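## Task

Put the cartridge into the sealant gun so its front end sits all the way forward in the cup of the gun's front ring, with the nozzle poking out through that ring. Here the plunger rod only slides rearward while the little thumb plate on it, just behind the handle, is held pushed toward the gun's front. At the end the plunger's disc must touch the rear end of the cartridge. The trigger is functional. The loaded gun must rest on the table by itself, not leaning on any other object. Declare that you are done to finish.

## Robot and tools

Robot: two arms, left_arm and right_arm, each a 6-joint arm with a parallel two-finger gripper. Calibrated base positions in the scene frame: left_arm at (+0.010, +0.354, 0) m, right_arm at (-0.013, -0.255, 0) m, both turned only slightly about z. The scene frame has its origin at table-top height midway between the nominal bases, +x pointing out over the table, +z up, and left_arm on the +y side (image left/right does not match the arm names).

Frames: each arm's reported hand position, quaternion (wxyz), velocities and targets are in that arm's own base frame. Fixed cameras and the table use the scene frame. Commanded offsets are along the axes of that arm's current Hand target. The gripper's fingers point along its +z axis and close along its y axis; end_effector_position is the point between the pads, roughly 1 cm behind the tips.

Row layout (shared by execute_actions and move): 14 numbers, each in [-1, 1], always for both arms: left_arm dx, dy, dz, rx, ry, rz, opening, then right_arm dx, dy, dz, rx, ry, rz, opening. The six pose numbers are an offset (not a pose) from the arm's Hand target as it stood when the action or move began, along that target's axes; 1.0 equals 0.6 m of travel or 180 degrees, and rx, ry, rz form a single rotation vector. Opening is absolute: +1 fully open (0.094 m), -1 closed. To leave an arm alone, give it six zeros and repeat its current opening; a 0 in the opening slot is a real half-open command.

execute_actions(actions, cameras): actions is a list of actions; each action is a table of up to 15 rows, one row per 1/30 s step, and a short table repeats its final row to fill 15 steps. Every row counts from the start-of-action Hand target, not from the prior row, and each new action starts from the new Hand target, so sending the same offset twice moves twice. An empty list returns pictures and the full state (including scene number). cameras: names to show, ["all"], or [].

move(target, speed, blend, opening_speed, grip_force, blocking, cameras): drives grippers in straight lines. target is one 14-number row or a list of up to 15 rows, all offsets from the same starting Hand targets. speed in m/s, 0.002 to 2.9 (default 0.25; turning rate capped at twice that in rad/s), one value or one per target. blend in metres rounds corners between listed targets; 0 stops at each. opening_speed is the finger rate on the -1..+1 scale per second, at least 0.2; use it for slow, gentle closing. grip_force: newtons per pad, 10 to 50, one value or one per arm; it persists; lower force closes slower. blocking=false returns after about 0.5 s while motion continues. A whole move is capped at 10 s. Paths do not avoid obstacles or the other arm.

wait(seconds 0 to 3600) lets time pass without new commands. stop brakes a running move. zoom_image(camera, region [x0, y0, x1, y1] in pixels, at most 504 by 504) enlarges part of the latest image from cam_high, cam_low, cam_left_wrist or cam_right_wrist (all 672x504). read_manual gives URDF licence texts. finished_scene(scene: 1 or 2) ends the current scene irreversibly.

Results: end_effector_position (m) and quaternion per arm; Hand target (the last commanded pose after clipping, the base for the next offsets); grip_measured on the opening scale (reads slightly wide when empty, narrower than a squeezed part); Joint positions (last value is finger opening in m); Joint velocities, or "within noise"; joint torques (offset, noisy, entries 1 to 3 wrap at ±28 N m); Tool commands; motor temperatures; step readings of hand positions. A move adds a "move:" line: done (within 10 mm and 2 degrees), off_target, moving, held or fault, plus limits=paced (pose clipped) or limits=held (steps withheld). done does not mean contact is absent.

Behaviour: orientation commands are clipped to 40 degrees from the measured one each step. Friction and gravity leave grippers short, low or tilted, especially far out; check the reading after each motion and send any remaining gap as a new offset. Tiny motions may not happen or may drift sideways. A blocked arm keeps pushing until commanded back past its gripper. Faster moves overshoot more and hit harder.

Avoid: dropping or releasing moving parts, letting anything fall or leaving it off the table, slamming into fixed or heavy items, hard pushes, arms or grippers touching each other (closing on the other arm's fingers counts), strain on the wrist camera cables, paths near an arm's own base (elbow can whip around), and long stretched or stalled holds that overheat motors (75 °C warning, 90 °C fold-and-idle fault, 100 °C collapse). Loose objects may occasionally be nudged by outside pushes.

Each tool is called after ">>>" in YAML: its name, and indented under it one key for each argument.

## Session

>>> execute_actions:
  actions: []

>>> zoom_image:
  camera: "cam_high"
  region: [120, 200, 560, 480]

Scene clock: 0.00 s.
left_arm: end_effector_position=(+0.4073, +0.0171, +0.0887) grip_measured=+1.000 end_effector_quat_wxyz=(+0.573, -0.007, +0.816, +0.070) | right_arm: end_effector_position=(+0.3817, -0.0546, +0.1047) grip_measured=+1.000 end_effector_quat_wxyz=(+0.588, +0.124, +0.795, -0.084)
Joint positions: left_arm=[-0.017 1.605 0.411 0.852 -0.138 0.063 0.094] | right_arm=[-0.027 1.48 0.337 0.834 0.258 0.095 0.094]
Joint velocities: within noise
Joint torques (N m): no reading
Motor temperatures (°C): left_arm=[26 33 35 28 28 27 26] | right_arm=[29 31 34 30 28 27 29]
Heat: left arm: 35 °C; right arm: 34 °C.
Hand target: left_arm +0.4114, +0.0170, +0.0986; +0.586, -0.008, +0.808, +0.069 | right_arm +0.3848, -0.0547, +0.1120; +0.597, +0.125, +0.788, -0.083
Tool commands: left_gripper/opening=+1.0 right_gripper/opening=+1.0
camera_calibration:
cam_left_wrist: T_world_to_cam=[[0.08779, -0.99243, -0.08593, -0.01068], [-0.7151, -0.00273, -0.69901, 0.38757], [0.69348, 0.12282, -0.70993, -0.13596]] pos_world=[0.37238, 0.00716, 0.17348]
cam_right_wrist: T_world_to_cam=[[-0.31925, -0.94706, -0.03414, 0.0743], [-0.6017, 0.2304, -0.76477, 0.36116], [0.73215, -0.2236, -0.6434, -0.13386]] pos_world=[0.33904, -0.04277, 0.19261]

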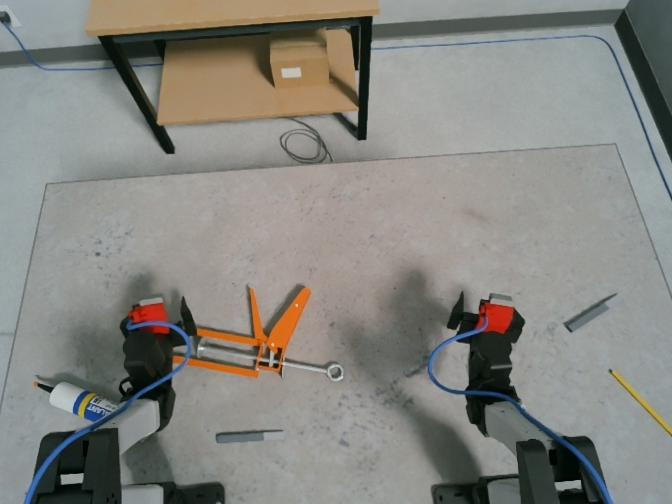

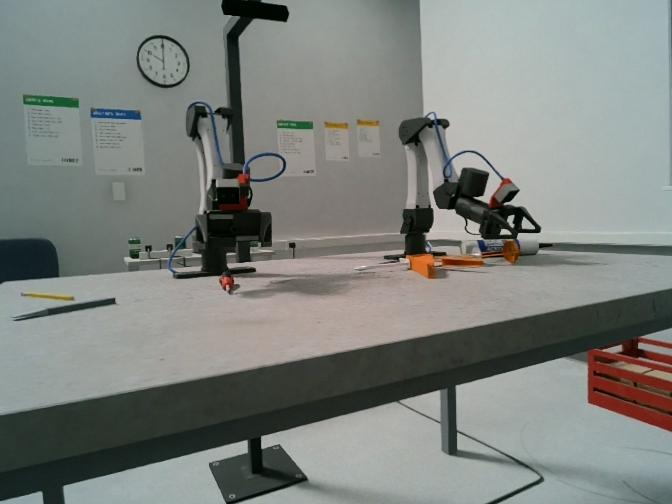

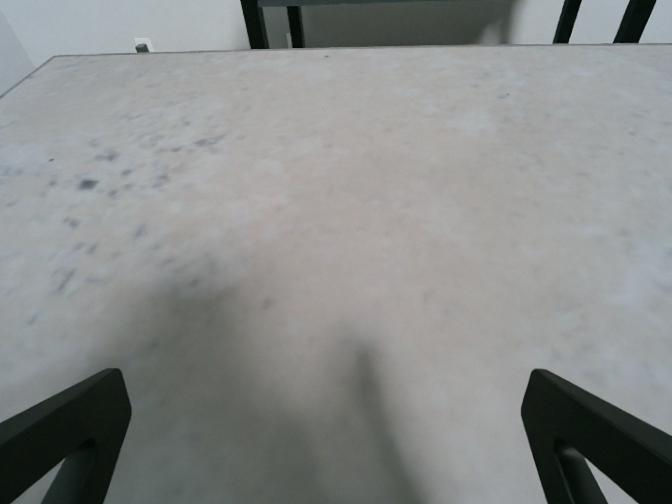

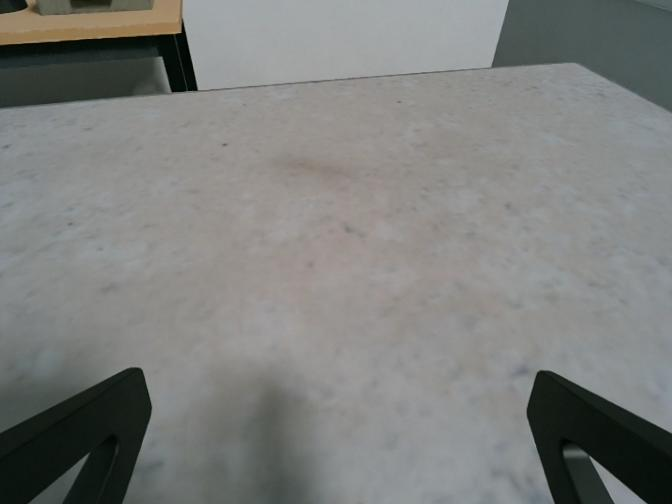

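Scaled by 1.145 from the camera's image (finer frame: 960x720).

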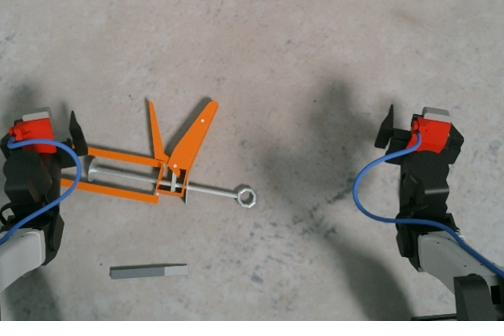

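>>> move:
  target: [-0.223,-0.255,-0.268,0.047,0.398,0.005,1,-0.105,0.272,-0.27,-0.3177,0.3223,-0.4286,1]
  speed: 0.3
  cameras: ["all"]

Scene clock: 5.80 s.
left_arm: end_effector_position=(+0.3199, -0.1602, +0.2391) grip_measured=+1.000 end_effector_quat_wxyz=(+0.107, +0.005, +0.993, -0.043) | right_arm: end_effector_position=(+0.2984, +0.1402, +0.2151) grip_measured=+1.000 end_effector_quat_wxyz=(+0.057, -0.591, +0.805, -0.006)
Joint positions: left_arm=[-0.474 1.775 1.98 -1.546 -0.019 -0.462 0.094] | right_arm=[0.434 1.743 1.858 -1.573 -0.011 -0.832 0.094]
Joint torques (N m): left_arm=[0.05 -12.05 9.65 0.73 0.12 -0.11] | right_arm=[0.23 -7.95 8.53 0.32 0.13 -0.01]
Heat: left arm: 36 °C; right arm: 36 °C.
Hand target: left_arm +0.3159, -0.1631, +0.2586; +0.001, -0.001, +1.000, +0.000 | right_arm +0.3001, +0.1403, +0.2200; +0.000, -0.597, +0.802, +0.000
Off the commanded pose: left_arm 0.020 m, 13 deg | right_arm 0.005 m, 7 deg.
joint sent to its limit (left arm) — joint 4 (wrist pitch), lower limit. The joint targets are off in orientation, not in position.
joint sent to its limit (right arm) — joint 4 (wrist pitch), lower limit. The joint targets are off in orientation, not in position.
move: off_target (left_arm, right_arm)
cam_left_wrist: T_world_to_cam=[[-0.00382, -0.99515, 0.0983, -0.18122], [-0.97166, 0.02692, 0.23483, 0.29313], [-0.23634, -0.09461, -0.96705, 0.37723]] pos_world=[0.37329, -0.15254, 0.31378]
cam_right_wrist: T_world_to_cam=[[0.93985, -0.32923, 0.09101, -0.2532], [-0.34098, -0.88853, 0.307, 0.19917], [-0.02021, -0.31956, -0.94735, 0.34499]] pos_world=[0.31286, 0.20385, 0.28873]

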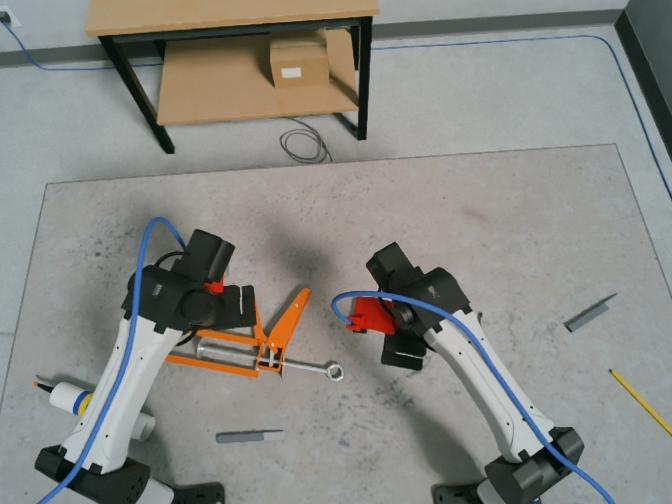

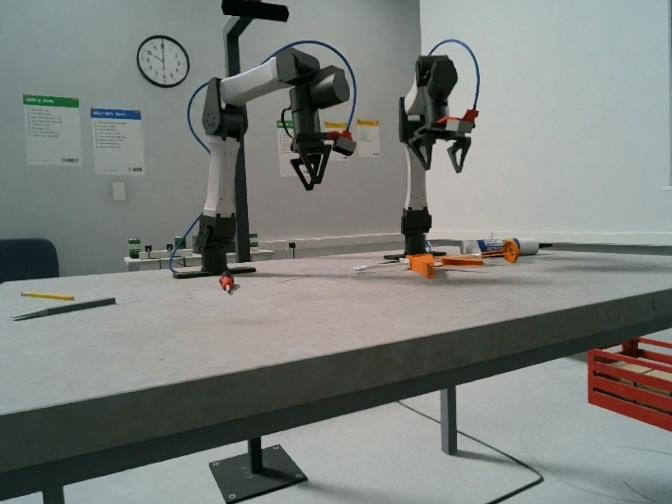

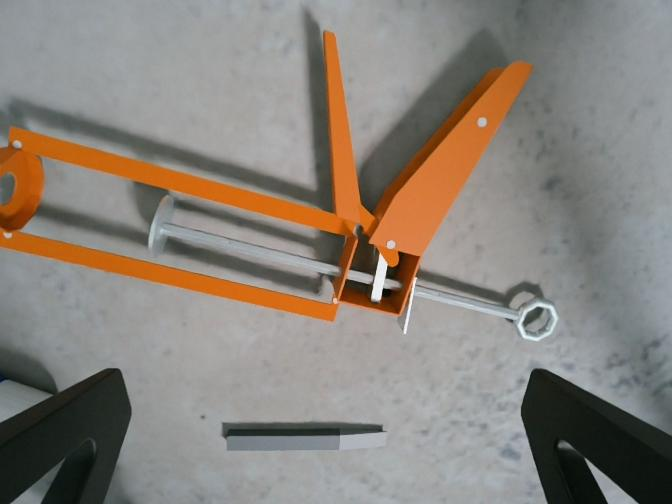

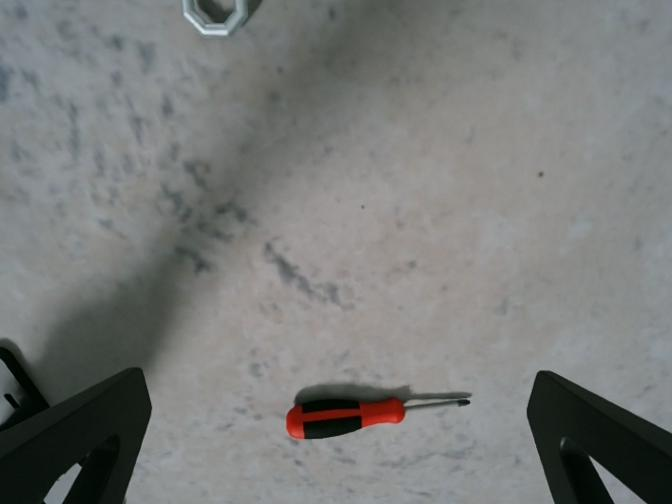

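>>> move:
  target: [0,0,0,0,0,0,-1,-0.1727,0.0797,0.1667,-0.0789,-0.0777,0.4903,-0.5]
  speed: 0.25
  cameras: ["cam_right_wrist","cam_high"]

Scene clock: 12.27 s.
left_arm: end_effector_position=(+0.3198, -0.1604, +0.2391) grip_measured=-0.977 end_effector_quat_wxyz=(+0.106, +0.004, +0.993, -0.044) | right_arm: end_effector_position=(+0.2831, +0.2498, +0.1161) grip_measured=-0.498 end_effector_quat_wxyz=(+0.014, +0.134, +0.980, +0.145)
Joint positions: left_arm=[-0.474 1.775 1.98 -1.546 -0.018 -0.464 0.001] | right_arm=[0.637 1.76 1.449 -1.034 -0.187 0.93 0.024]
Joint torques (N m): left_arm=[0.03 -12.07 9.62 0.75 0.1 -0.11] | right_arm=[0.39 -10.88 6.15 0.85 -0.01 0.17]
Heat: left arm: 39 °C; right arm: 37 °C.
Hand target: left_arm +0.3160, -0.1631, +0.2586; +0.001, -0.001, +1.000, +0.000 | right_arm +0.2841, +0.2534, +0.1201; +0.022, +0.135, +0.978, +0.156
Off the commanded pose: left_arm 0.020 m, 13 deg | right_arm 0.005 m, 2 deg.
joint sent to its limit (left arm) — joint 4 (wrist pitch), lower limit. The joint targets are off in orientation, not in position.
move: done
cam_right_wrist: T_world_to_cam=[[-0.28606, -0.91902, -0.27123, 0.34265], [-0.90456, 0.16561, 0.39287, 0.208], [-0.31614, 0.35773, -0.87869, 0.19263]] pos_world=[0.34706, 0.21155, 0.18048]
Images, in order (width x height): cam_high 672x504, cam_right_wrist 672x504.

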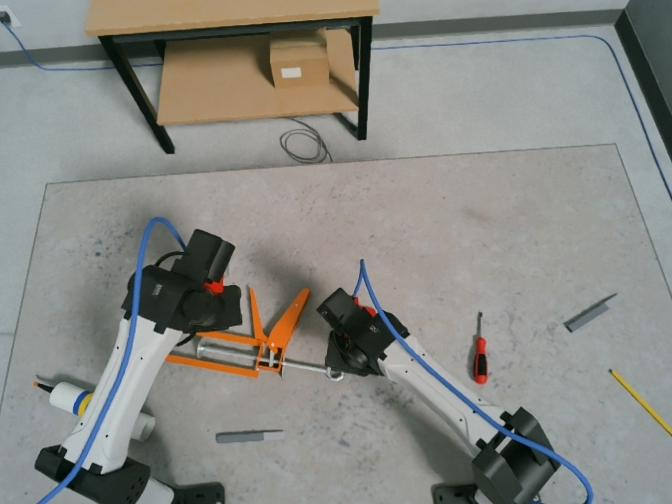

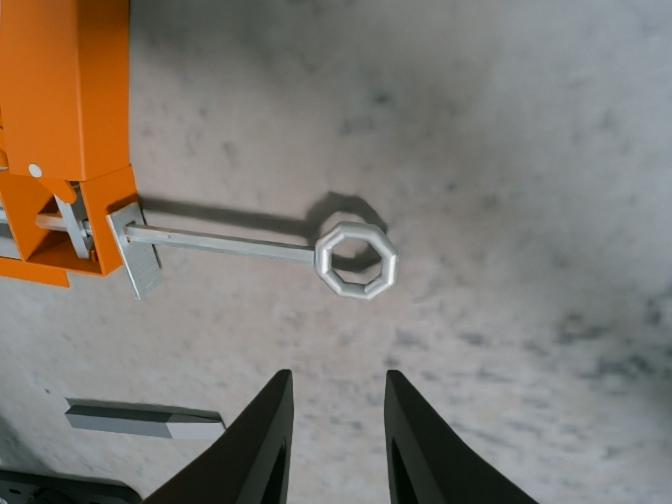

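>>> move:
  target: [0,0,0,0,0,0,-1,-0.002,-0.043,0.0728,0,0,0,-0.5]
  speed: 0.15
  cameras: ["cam_right_wrist","cam_low"]

>>> zoom_image:
  camera: "cam_low"
  region: [330, 200, 490, 300]

Scene clock: 13.90 s.
left_arm: end_effector_position=(+0.3198, -0.1604, +0.2391) grip_measured=-0.977 end_effector_quat_wxyz=(+0.106, +0.004, +0.993, -0.044) | right_arm: end_effector_position=(+0.2793, +0.2407, +0.0673) grip_measured=-0.498 end_effector_quat_wxyz=(+0.014, +0.140, +0.980, +0.144)
Joint positions: left_arm=[-0.474 1.775 1.98 -1.546 -0.018 -0.464 0.001] | right_arm=[0.623 1.76 1.253 -0.84 -0.187 0.927 0.024]
Joint torques (N m): left_arm=[0.05 -12.11 9.63 0.72 0.1 -0.08] | right_arm=[-0.38 -10.41 5.89 0.84 -0.08 -0.02]
Heat: left arm: 39 °C; right arm: 37 °C.
Hand target: left_arm +0.3160, -0.1631, +0.2586; +0.001, -0.001, +1.000, +0.000 | right_arm +0.2823, +0.2425, +0.0706; +0.022, +0.135, +0.978, +0.156
Off the commanded pose: left_arm 0.020 m, 13 deg | right_arm 0.005 m, 2 deg.
joint sent to its limit (left arm) — joint 4 (wrist pitch), lower limit. The joint targets are off in orientation, not in position.
move: done
cam_right_wrist: T_world_to_cam=[[-0.29658, -0.91619, -0.2695, 0.32211], [-0.90222, 0.17628, 0.3936, 0.22191], [-0.31311, 0.35988, -0.87889, 0.15044]] pos_world=[0.34284, 0.20185, 0.13169]
Images, in order (width x height): cam_low 672x504, cam_right_wrist 672x504.

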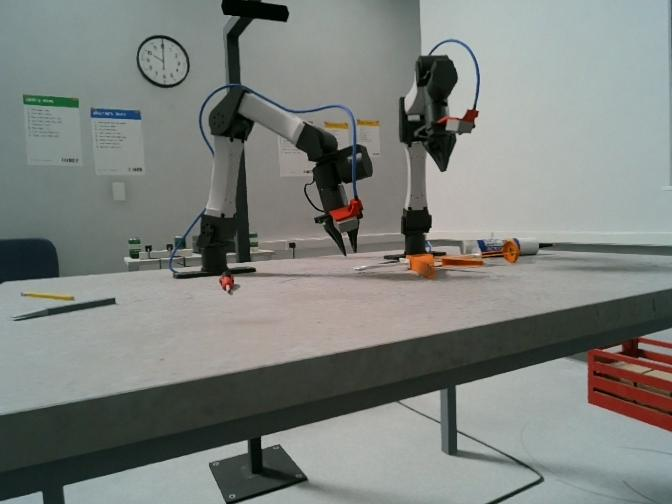

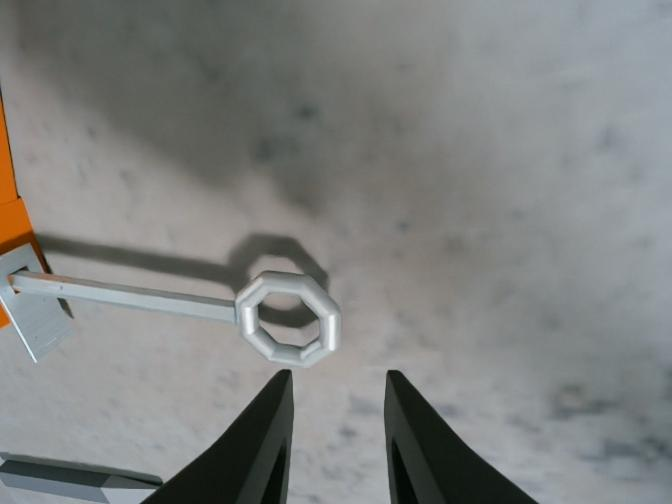

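Scaled by 3.150 from the camera's image (finer frame: 960x720).

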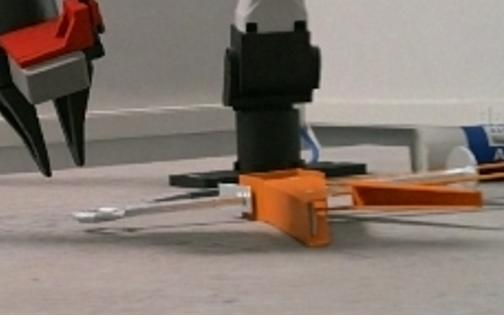

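>>> move:
  target: [0,0,0,0,0,0,-1,-0.0063,-0.0138,-0.0245,-0.0956,-0.095,-0.4934,0.3]
  speed: 0.25
  cameras: ["cam_right_wrist","cam_low"]

>>> zoom_image:
  camera: "cam_low"
  region: [330, 200, 490, 300]

Scene clock: 18.90 s.
left_arm: end_effector_position=(+0.3198, -0.1604, +0.2391) grip_measured=-0.977 end_effector_quat_wxyz=(+0.106, +0.004, +0.993, -0.044) | right_arm: end_effector_position=(+0.2793, +0.2272, +0.0740) grip_measured=+0.298 end_effector_quat_wxyz=(+0.253, -0.564, +0.759, +0.204)
Joint positions: left_arm=[-0.474 1.775 1.98 -1.546 -0.018 -0.464 0.001] | right_arm=[0.456 1.556 0.907 -0.451 -0.485 -0.703 0.061]
Joint torques (N m): left_arm=[-0.09 -12.21 9.65 0.74 0.11 -0.1] | right_arm=[-0.47 -8.95 6.38 1.25 -0.44 -0.04]
Motor temperatures (°C): left_arm=[26 38 41 29 28 27 27] | right_arm=[29 35 37 32 28 27 29]
Heat: left arm: 41 °C; right arm: 37 °C.
Hand target: left_arm +0.3160, -0.1631, +0.2586; +0.001, -0.001, +1.000, +0.000 | right_arm +0.2826, +0.2295, +0.0820; +0.272, -0.568, +0.749, +0.206
Off the commanded pose: left_arm 0.020 m, 13 deg | right_arm 0.009 m, 3 deg.
joint sent to its limit (left arm) — joint 4 (wrist pitch), lower limit. The joint targets are off in orientation, not in position.
move: off_target (right_arm)
cam_right_wrist: T_world_to_cam=[[0.94982, -0.3116, -0.02726, -0.19189], [-0.30786, -0.91591, -0.25753, 0.35212], [0.05528, 0.253, -0.96588, 0.08893]] pos_world=[0.28575, 0.24022, 0.17134]
Images, in order (width x height): cam_low 672x504, cam_right_wrist 672x504.

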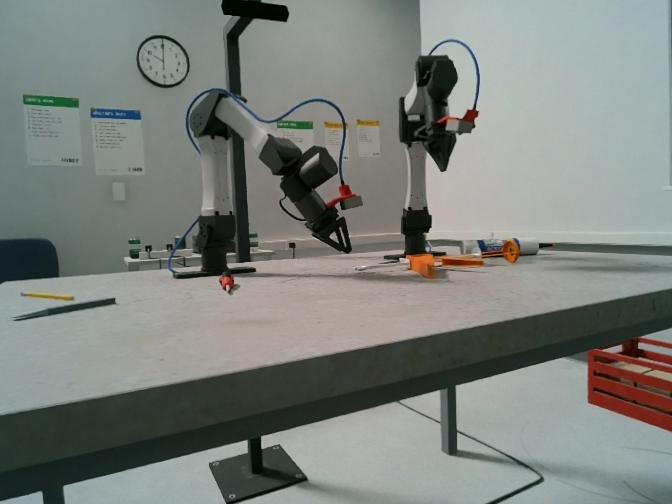

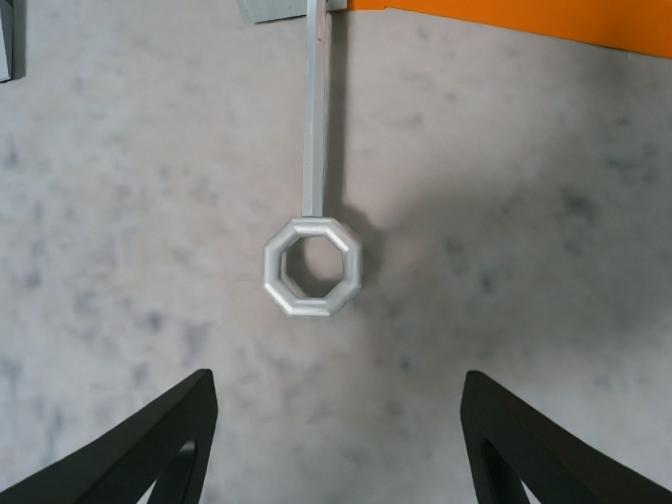

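Scaled by 3.150 from the camera's image (finer frame: 960x720).

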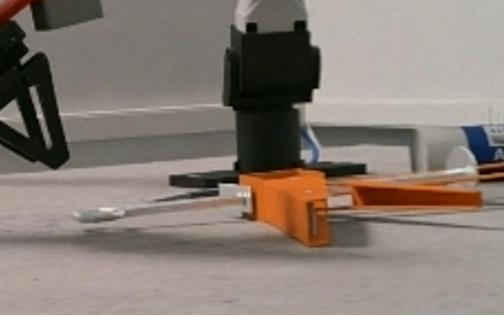

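>>> move:
  target: [0,0,0,0,0,0,-1,-0.0138,0.013,0.0558,0,0,0,0.1]
  speed: 0.12
  cameras: ["cam_right_wrist","cam_low"]

>>> zoom_image:
  camera: "cam_low"
  region: [330, 200, 490, 300]

Scene clock: 20.43 s.
left_arm: end_effector_position=(+0.3198, -0.1604, +0.2391) grip_measured=-0.977 end_effector_quat_wxyz=(+0.106, +0.004, +0.993, -0.044) | right_arm: end_effector_position=(+0.2801, +0.2567, +0.0648) grip_measured=+0.102 end_effector_quat_wxyz=(+0.269, -0.570, +0.748, +0.208)
Joint positions: left_arm=[-0.474 1.775 1.98 -1.546 -0.018 -0.464 0.001] | right_arm=[0.535 1.609 0.894 -0.319 -0.464 -0.638 0.052]
Joint torques (N m): left_arm=[-0.03 -12.14 9.51 0.74 0.09 -0.1] | right_arm=[0.23 -6.61 6.19 1.37 -0.15 0.15]
Heat: left arm: 41 °C; right arm: 37 °C.
Hand target: left_arm +0.3160, -0.1631, +0.2586; +0.001, -0.001, +1.000, +0.000 | right_arm +0.2827, +0.2584, +0.0618; +0.272, -0.568, +0.749, +0.206
Off the commanded pose: left_arm 0.020 m, 13 deg | right_arm 0.004 m, 1 deg.
joint sent to its limit (left arm) — joint 4 (wrist pitch), lower limit. The joint targets are off in orientation, not in position.
move: done
cam_right_wrist: T_world_to_cam=[[0.95586, -0.29371, -0.00851, -0.19124], [-0.28351, -0.91427, -0.28935, 0.37171], [0.0772, 0.27899, -0.95718, 0.05921]] pos_world=[0.2836, 0.26715, 0.16261]
Images, in order (width x height): cam_low 672x504, cam_right_wrist 672x504.

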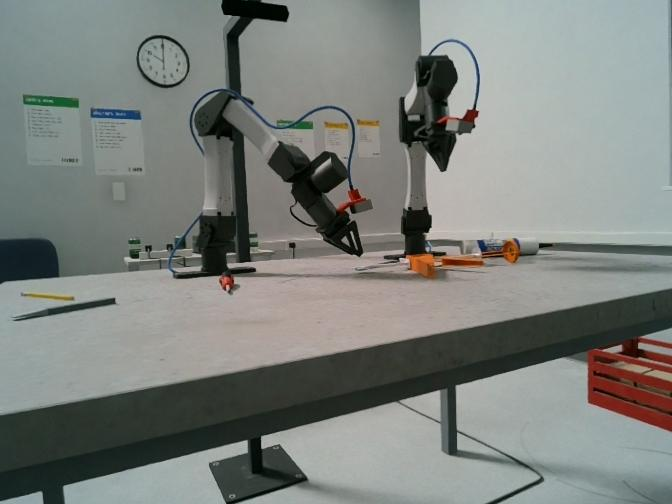

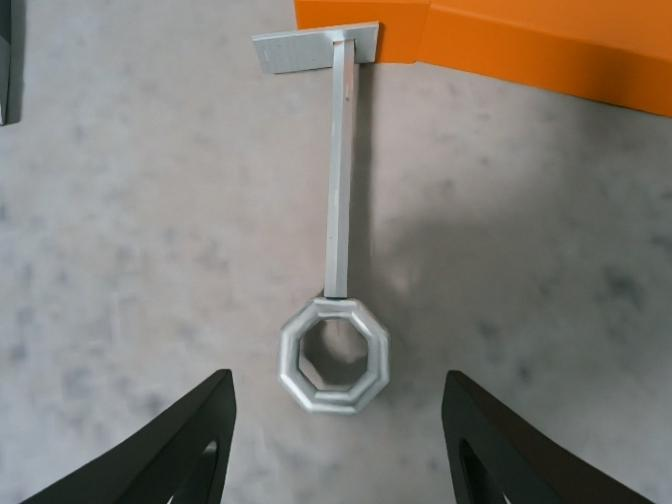

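Scaled by 3.150 from the camera's image (finer frame: 960x720).

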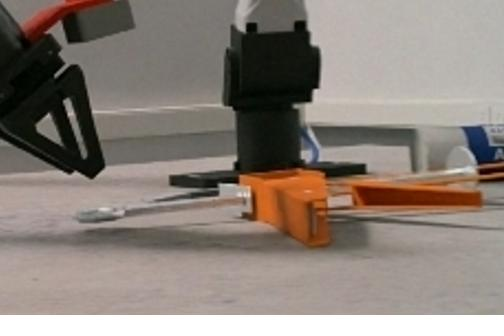

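>>> move:
  target: [0,0,0,0,0,0,-1,0.0132,0.0022,0.0603,0,0,0,0.1]
  speed: 0.08
  cameras: ["cam_right_wrist","cam_low"]

>>> zoom_image:
  camera: "cam_low"
  region: [330, 220, 430, 290]

Scene clock: 21.97 s.
left_arm: end_effector_position=(+0.3198, -0.1604, +0.2391) grip_measured=-0.977 end_effector_quat_wxyz=(+0.106, +0.004, +0.993, -0.044) | right_arm: end_effector_position=(+0.2845, +0.2734, +0.0325) grip_measured=+0.102 end_effector_quat_wxyz=(+0.270, -0.570, +0.748, +0.208)
Joint positions: left_arm=[-0.474 1.775 1.98 -1.546 -0.018 -0.464 0.001] | right_arm=[0.576 1.721 0.866 -0.161 -0.441 -0.599 0.052]
Joint torques (N m): left_arm=[-0.08 -12.11 9.65 0.71 0.11 -0.11] | right_arm=[0.38 -7.2 5.76 1.43 -0.13 0.16]
Heat: left arm: 41 °C; right arm: 37 °C.
Hand target: left_arm +0.3160, -0.1631, +0.2586; +0.001, -0.001, +1.000, +0.000 | right_arm +0.2859, +0.2753, +0.0289; +0.272, -0.568, +0.749, +0.206
Off the commanded pose: left_arm 0.020 m, 13 deg | right_arm 0.004 m, 0 deg.
joint sent to its limit (left arm) — joint 4 (wrist pitch), lower limit. The joint targets are off in orientation, not in position.
move: done
cam_right_wrist: T_world_to_cam=[[0.95551, -0.29487, -0.00762, -0.1903], [-0.28435, -0.91393, -0.28961, 0.379], [0.07843, 0.27889, -0.95712, 0.02298]] pos_world=[0.2878, 0.28385, 0.13031]
Images, in order (width x height): cam_low 672x504, cam_right_wrist 672x504.

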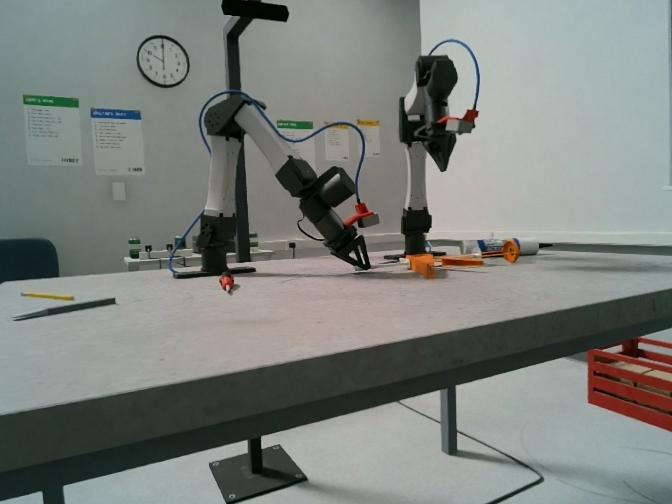

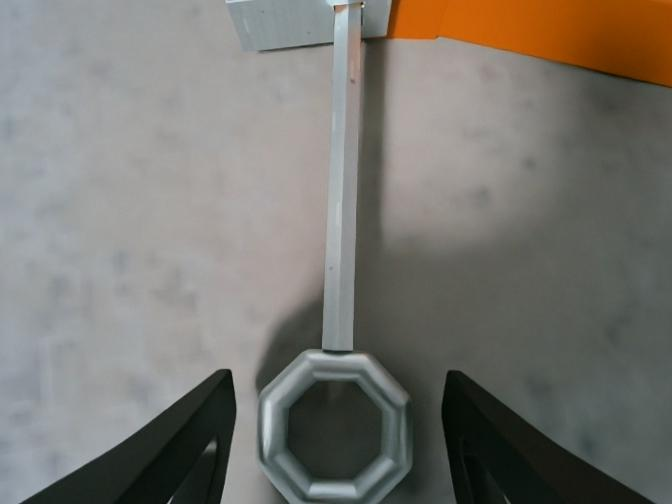

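Scaled by 5.040 from the camera's image (finer frame: 960x720).

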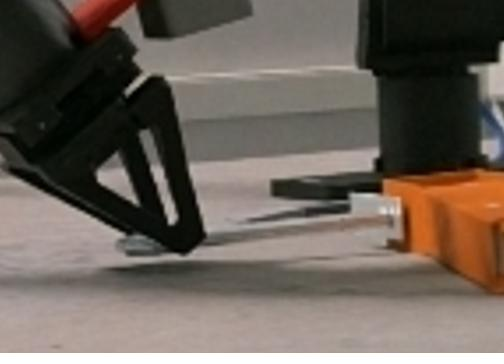

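>>> move:
  target: [0,0,0,0,0,0,-1,0,0,0,0,0,0,-0.5]
  opening_speed: 0.5
  cameras: ["cam_right_wrist","cam_left_wrist"]

Scene clock: 23.53 s.
left_arm: end_effector_position=(+0.3198, -0.1604, +0.2391) grip_measured=-0.977 end_effector_quat_wxyz=(+0.106, +0.004, +0.993, -0.044) | right_arm: end_effector_position=(+0.2842, +0.2737, +0.0325) grip_measured=-0.233 end_effector_quat_wxyz=(+0.270, -0.570, +0.748, +0.208)
Joint positions: left_arm=[-0.474 1.775 1.98 -1.546 -0.018 -0.464 0.001] | right_arm=[0.577 1.721 0.866 -0.161 -0.441 -0.597 0.036]
Joint torques (N m): left_arm=[0.03 -12.1 9.62 0.72 0.12 -0.11] | right_arm=[0.25 -7.2 5.74 1.41 -0.13 0.15]
Heat: left arm: 42 °C; right arm: 37 °C.
Hand target: left_arm +0.3160, -0.1631, +0.2586; +0.001, -0.001, +1.000, +0.000 | right_arm +0.2859, +0.2752, +0.0289; +0.272, -0.568, +0.749, +0.206
Off the commanded pose: left_arm 0.020 m, 13 deg | right_arm 0.004 m, 0 deg.
joint sent to its limit (left arm) — joint 4 (wrist pitch), lower limit. The joint targets are off in orientation, not in position.
move: done
cam_left_wrist: T_world_to_cam=[[-0.00251, -0.99502, 0.09963, -0.1821], [-0.97155, 0.02602, 0.2354, 0.29279], [-0.23682, -0.09621, -0.96678, 0.37698]] pos_world=[0.37328, -0.15255, 0.31368]
cam_right_wrist: T_world_to_cam=[[0.95548, -0.29493, -0.00835, -0.19], [-0.28459, -0.91379, -0.28981, 0.3793], [0.07784, 0.27929, -0.95705, 0.02295]] pos_world=[0.2877, 0.28415, 0.13031]
Images, in order (width x height): cam_left_wrist 672x504, cam_right_wrist 672x504.

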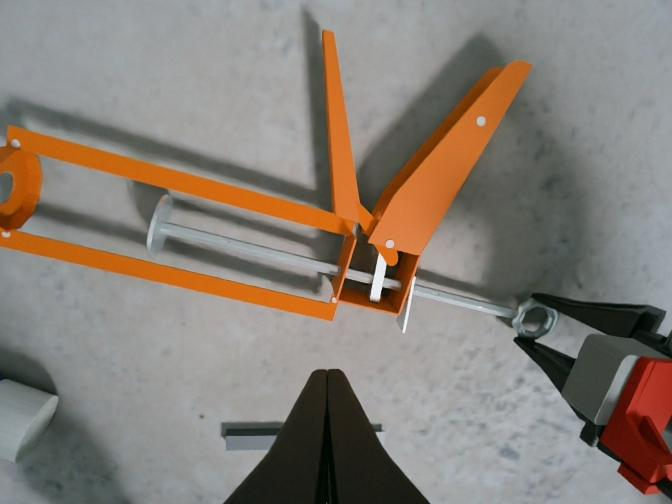

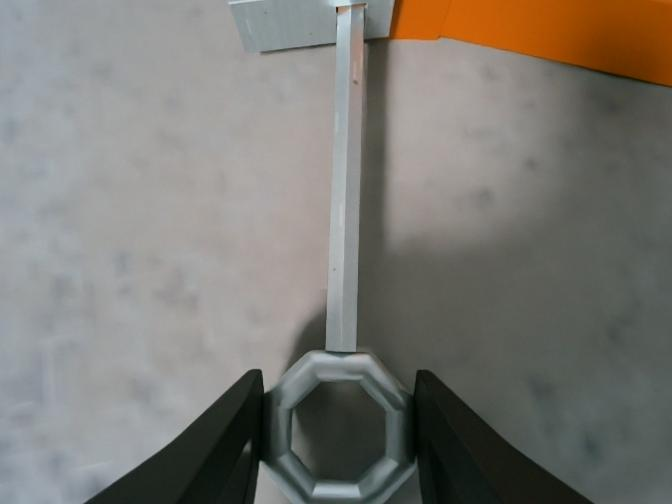

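>>> move:
  target: [0.1903,-0.1273,0.2933,0.0235,-0.165,0.0874,-1,0,0,0,0,0,0,-0.5]
  speed: 0.2
  cameras: ["cam_left_wrist","cam_high","cam_low"]

Scene clock: 26.50 s.
left_arm: end_effector_position=(+0.1999, -0.2374, +0.0790) grip_measured=-0.977 end_effector_quat_wxyz=(+0.240, +0.142, +0.960, -0.029) | right_arm: end_effector_position=(+0.2842, +0.2737, +0.0325) grip_measured=-0.233 end_effector_quat_wxyz=(+0.270, -0.570, +0.748, +0.208)
Joint positions: left_arm=[-1.059 1.418 0.886 -0.681 -0.34 -0.704 0.001] | right_arm=[0.577 1.721 0.866 -0.161 -0.441 -0.597 0.036]
Joint torques (N m): left_arm=[-0.25 -7.19 6.08 1.41 -0.42 -0.12] | right_arm=[0.24 -7.17 5.74 1.41 -0.13 0.15]
Heat: left arm: 42 °C; right arm: 38 °C.
Hand target: left_arm +0.2024, -0.2399, +0.0823; +0.257, +0.134, +0.956, -0.036 | right_arm +0.2859, +0.2752, +0.0289; +0.272, -0.568, +0.749, +0.206
Off the commanded pose: left_arm 0.005 m, 2 deg | right_arm 0.004 m, 0 deg.
move: done
cam_left_wrist: T_world_to_cam=[[-0.27651, -0.961, 0.00528, -0.17278], [-0.9604, 0.27613, -0.03726, 0.29468], [0.03435, -0.01537, -0.99929, 0.15402]] pos_world=[0.22994, -0.24505, 0.1658]
Images, in order (width x height): cam_high 672x504, cam_low 672x504, cam_left_wrist 672x504.

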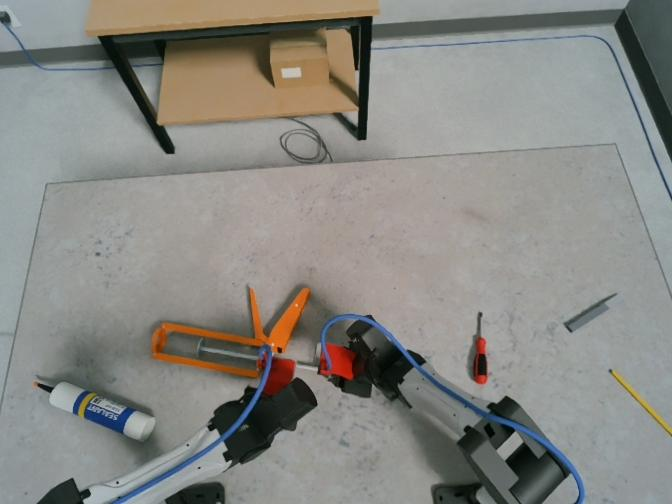

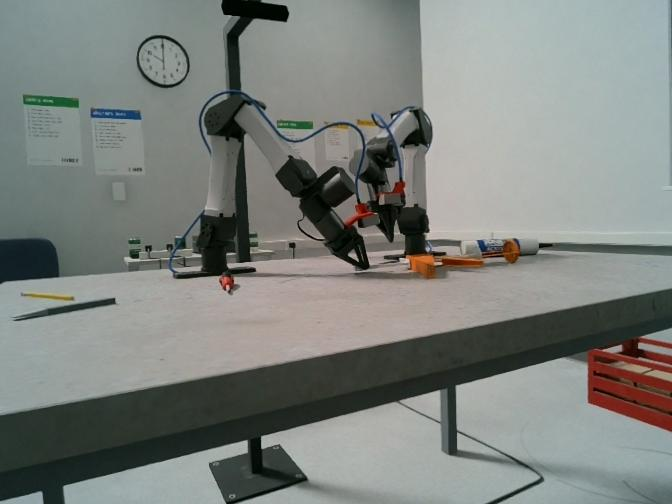

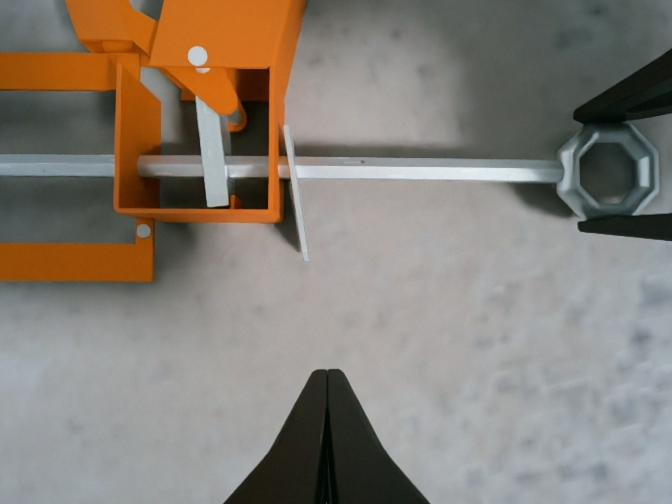

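>>> move:
  target: [-0.0055,-0.0027,0.11,0,0,0,-1,0,0,0,0,0,0,-0.5]
  speed: 0.1
  cameras: ["cam_left_wrist","cam_low"]

>>> zoom_image:
  camera: "cam_low"
  region: [330, 220, 450, 300]

Scene clock: 28.47 s.
left_arm: end_effector_position=(+0.2339, -0.2505, +0.0305) grip_measured=-0.977 end_effector_quat_wxyz=(+0.256, +0.133, +0.957, -0.032) | right_arm: end_effector_position=(+0.2842, +0.2737, +0.0325) grip_measured=-0.233 end_effector_quat_wxyz=(+0.270, -0.570, +0.748, +0.208)
Joint positions: left_arm=[-0.988 1.595 0.823 -0.393 -0.337 -0.641 0.001] | right_arm=[0.577 1.721 0.866 -0.161 -0.441 -0.597 0.036]
Joint torques (N m): left_arm=[1.05 -6.38 5.72 1.52 -0.11 0.12] | right_arm=[0.28 -7.17 5.71 1.41 -0.13 0.16]
Heat: left arm: 42 °C; right arm: 38 °C.
Hand target: left_arm +0.2364, -0.2514, +0.0269; +0.257, +0.134, +0.956, -0.036 | right_arm +0.2859, +0.2752, +0.0289; +0.272, -0.568, +0.749, +0.206
Off the commanded pose: left_arm 0.005 m, 1 deg | right_arm 0.004 m, 0 deg.
move: done
cam_left_wrist: T_world_to_cam=[[-0.26183, -0.96506, 0.01025, -0.18028], [-0.96297, 0.26052, -0.06946, 0.32681], [0.06436, -0.02806, -0.99753, 0.09394]] pos_world=[0.26146, -0.25648, 0.11825]
Images, in order (width x height): cam_low 672x504, cam_left_wrist 672x504.

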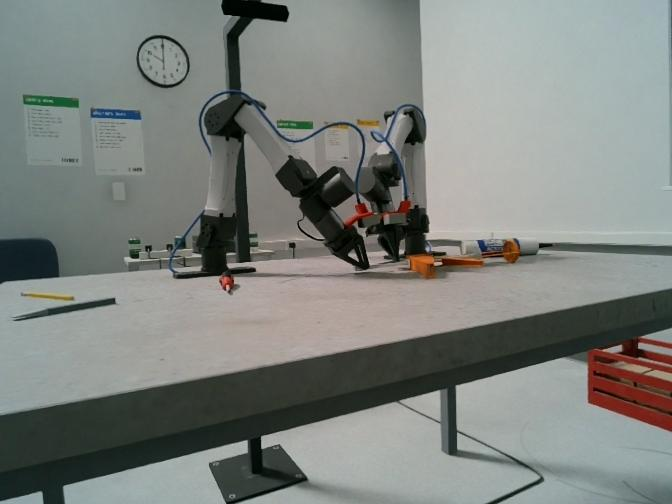

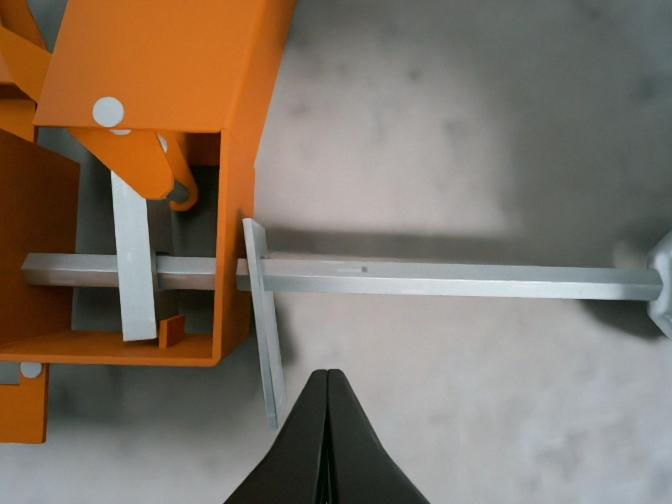

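Scaled by 4.200 from the camera's image (finer frame: 960x720).

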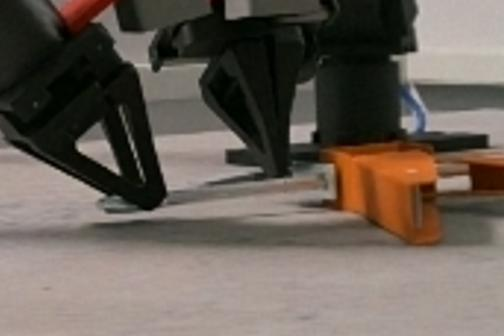

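>>> move:
  target:
    - [0.004,0.001,0.013,0,0,0,-1,0,0,0,0,0,0,-0.5]
    - [0.004,0.015,0.013,0,0,0,-1,0,0,0,0,0,0,-0.5]
  speed: 0.06
  cameras: ["cam_left_wrist"]

Scene clock: 30.00 s.
left_arm: end_effector_position=(+0.2380, -0.2458, +0.0175) grip_measured=-0.977 end_effector_quat_wxyz=(+0.251, +0.136, +0.958, -0.033) | right_arm: end_effector_position=(+0.2841, +0.2740, +0.0323) grip_measured=-0.233 end_effector_quat_wxyz=(+0.269, -0.570, +0.748, +0.208)
Joint positions: left_arm=[-0.961 1.619 0.79 -0.331 -0.317 -0.613 0.001] | right_arm=[0.578 1.722 0.866 -0.16 -0.441 -0.597 0.036]
Joint torques (N m): left_arm=[1.35 -8.87 5.29 1.4 -0.19 0.13] | right_arm=[0.21 -7.21 5.75 1.41 -0.14 0.15]
Heat: left arm: 41 °C; right arm: 38 °C.
Hand target: left_arm +0.2406, -0.2431, +0.0189; +0.257, +0.134, +0.956, -0.036 | right_arm +0.2859, +0.2753, +0.0288; +0.272, -0.568, +0.749, +0.206
Off the commanded pose: left_arm 0.004 m, 1 deg | right_arm 0.004 m, 0 deg.
move: done
cam_left_wrist: T_world_to_cam=[[-0.26703, -0.96361, 0.01242, -0.17301], [-0.96208, 0.26582, -0.06108, 0.32956], [0.05556, -0.02826, -0.99806, 0.08284]] pos_world=[0.26626, -0.25198, 0.10496]

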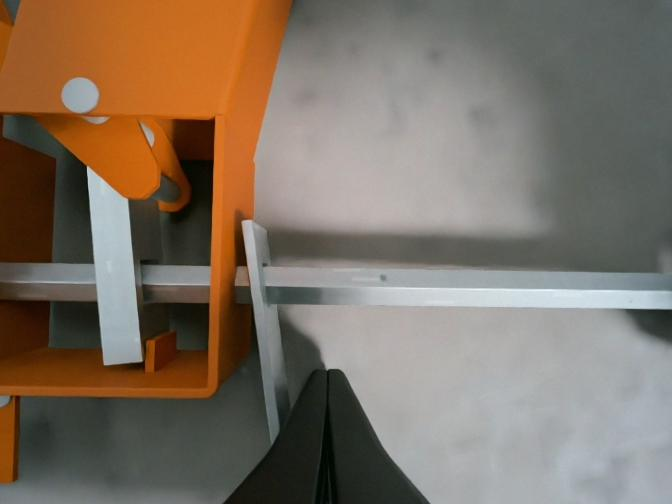

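>>> move:
  target: [0,0.014,0,0,0,0,-1,0,0,0,0,0,0,-0.5]
  speed: 0.05
  cameras: ["cam_left_wrist"]

Scene clock: 30.83 s.
left_arm: end_effector_position=(+0.2391, -0.2455, +0.0166) grip_measured=-0.977 end_effector_quat_wxyz=(+0.249, +0.140, +0.957, -0.046) | right_arm: end_effector_position=(+0.2842, +0.2743, +0.0325) grip_measured=-0.233 end_effector_quat_wxyz=(+0.270, -0.570, +0.748, +0.208)
Joint positions: left_arm=[-0.943 1.608 0.771 -0.303 -0.286 -0.589 0.001] | right_arm=[0.578 1.722 0.866 -0.159 -0.441 -0.596 0.036]
Joint torques (N m): left_arm=[1.81 -9.5 4.98 1.24 -0.38 0.11] | right_arm=[0.16 -7.27 5.72 1.39 -0.14 0.15]
Heat: left arm: 41 °C; right arm: 38 °C.
Hand target: left_arm +0.2430, -0.2351, +0.0189; +0.257, +0.134, +0.956, -0.036 | right_arm +0.2859, +0.2753, +0.0288; +0.272, -0.568, +0.749, +0.206
Off the commanded pose: left_arm 0.011 m, 2 deg | right_arm 0.004 m, 0 deg.
move: off_target (left_arm)
cam_left_wrist: T_world_to_cam=[[-0.28122, -0.95897, 0.03598, -0.16827], [-0.95846, 0.27882, -0.06004, 0.33274], [0.04755, -0.05137, -0.99755, 0.07816]] pos_world=[0.26788, -0.25012, 0.104]

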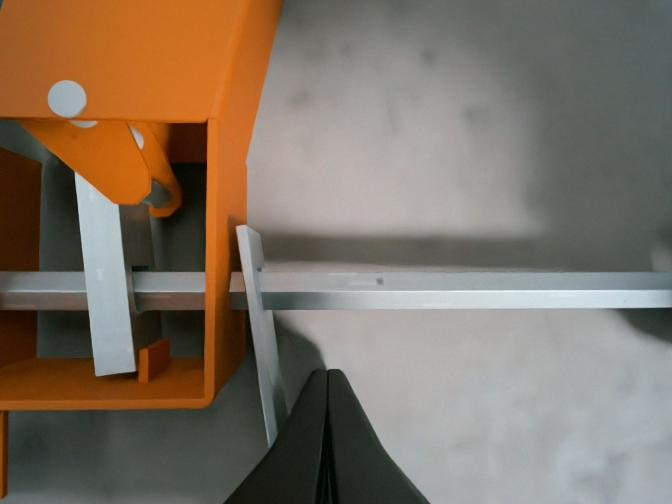

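>>> move:
  target: [0,0.02,-0.004,0,0,0,-1,0,0,0,0,0,0,-0.5]
  speed: 0.05
  cameras: ["cam_left_wrist"]

Scene clock: 31.73 s.
left_arm: end_effector_position=(+0.2418, -0.2421, +0.0213) grip_measured=-0.977 end_effector_quat_wxyz=(+0.252, +0.142, +0.955, -0.063) | right_arm: end_effector_position=(+0.2846, +0.2763, +0.0324) grip_measured=-0.233 end_effector_quat_wxyz=(+0.272, -0.569, +0.747, +0.209)
Joint positions: left_arm=[-0.913 1.573 0.746 -0.28 -0.252 -0.559 0.001] | right_arm=[0.582 1.725 0.866 -0.148 -0.441 -0.589 0.036]
Joint torques (N m): left_arm=[2.24 -9.07 4.63 1.08 -0.57 0.13] | right_arm=[-0.13 -7.68 5.74 1.31 -0.13 0.09]
Heat: left arm: 41 °C; right arm: 38 °C.
Hand target: left_arm +0.2452, -0.2233, +0.0210; +0.257, +0.134, +0.956, -0.036 | right_arm +0.2859, +0.2752, +0.0288; +0.272, -0.568, +0.749, +0.206
Off the commanded pose: left_arm 0.019 m, 3 deg | right_arm 0.004 m, 0 deg.
move: off_target (left_arm)
cam_left_wrist: T_world_to_cam=[[-0.29262, -0.95396, 0.06583, -0.16105], [-0.95501, 0.28808, -0.07045, 0.33639], [0.04824, -0.08349, -0.99534, 0.07486]] pos_world=[0.27052, -0.24429, 0.10881]

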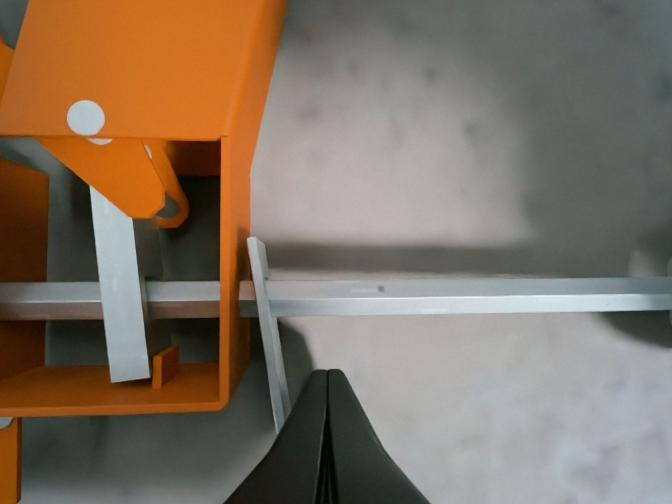

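>>> move:
  target: [0,0.03,0.0,0,0,0,-1,0,0,0,0,0,0,-0.5]
  speed: 0.05
  cameras: ["cam_left_wrist"]

Scene clock: 33.03 s.
left_arm: end_effector_position=(+0.2437, -0.2368, +0.0240) grip_measured=-0.977 end_effector_quat_wxyz=(+0.249, +0.151, +0.953, -0.087) | right_arm: end_effector_position=(+0.2857, +0.2805, +0.0353) grip_measured=-0.233 end_effector_quat_wxyz=(+0.279, -0.567, +0.745, +0.214)
Joint positions: left_arm=[-0.866 1.531 0.709 -0.246 -0.186 -0.504 0.001] | right_arm=[0.587 1.725 0.866 -0.128 -0.448 -0.578 0.036]
Joint torques (N m): left_arm=[3.03 -8.66 4.49 0.92 -0.89 0.17] | right_arm=[-0.54 -7.72 5.74 1.13 -0.05 -0.02]
Heat: left arm: 41 °C; right arm: 38 °C.
Hand target: left_arm +0.2501, -0.2060, +0.0211; +0.257, +0.134, +0.956, -0.037 | right_arm +0.2859, +0.2753, +0.0288; +0.272, -0.568, +0.749, +0.206
Off the commanded pose: left_arm 0.032 m, 6 deg | right_arm 0.008 m, 1 deg.
move: off_target (left_arm)
cam_left_wrist: T_world_to_cam=[[-0.3204, -0.9411, 0.10804, -0.14683], [-0.94664, 0.31389, -0.07314, 0.34099], [0.03492, -0.1257, -0.99145, 0.07112]] pos_world=[0.27327, -0.23628, 0.11131]

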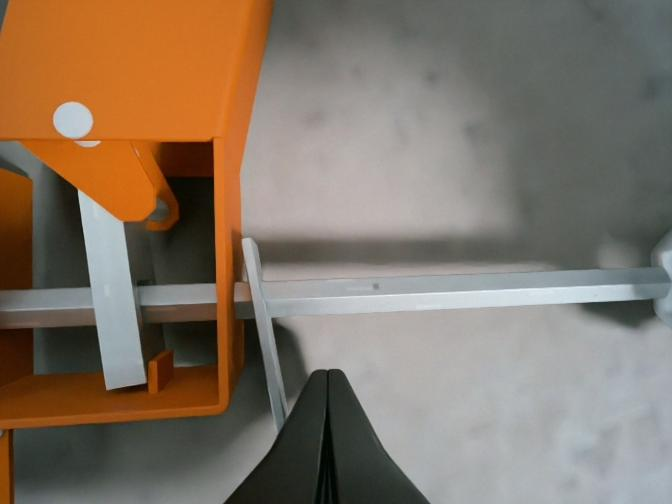

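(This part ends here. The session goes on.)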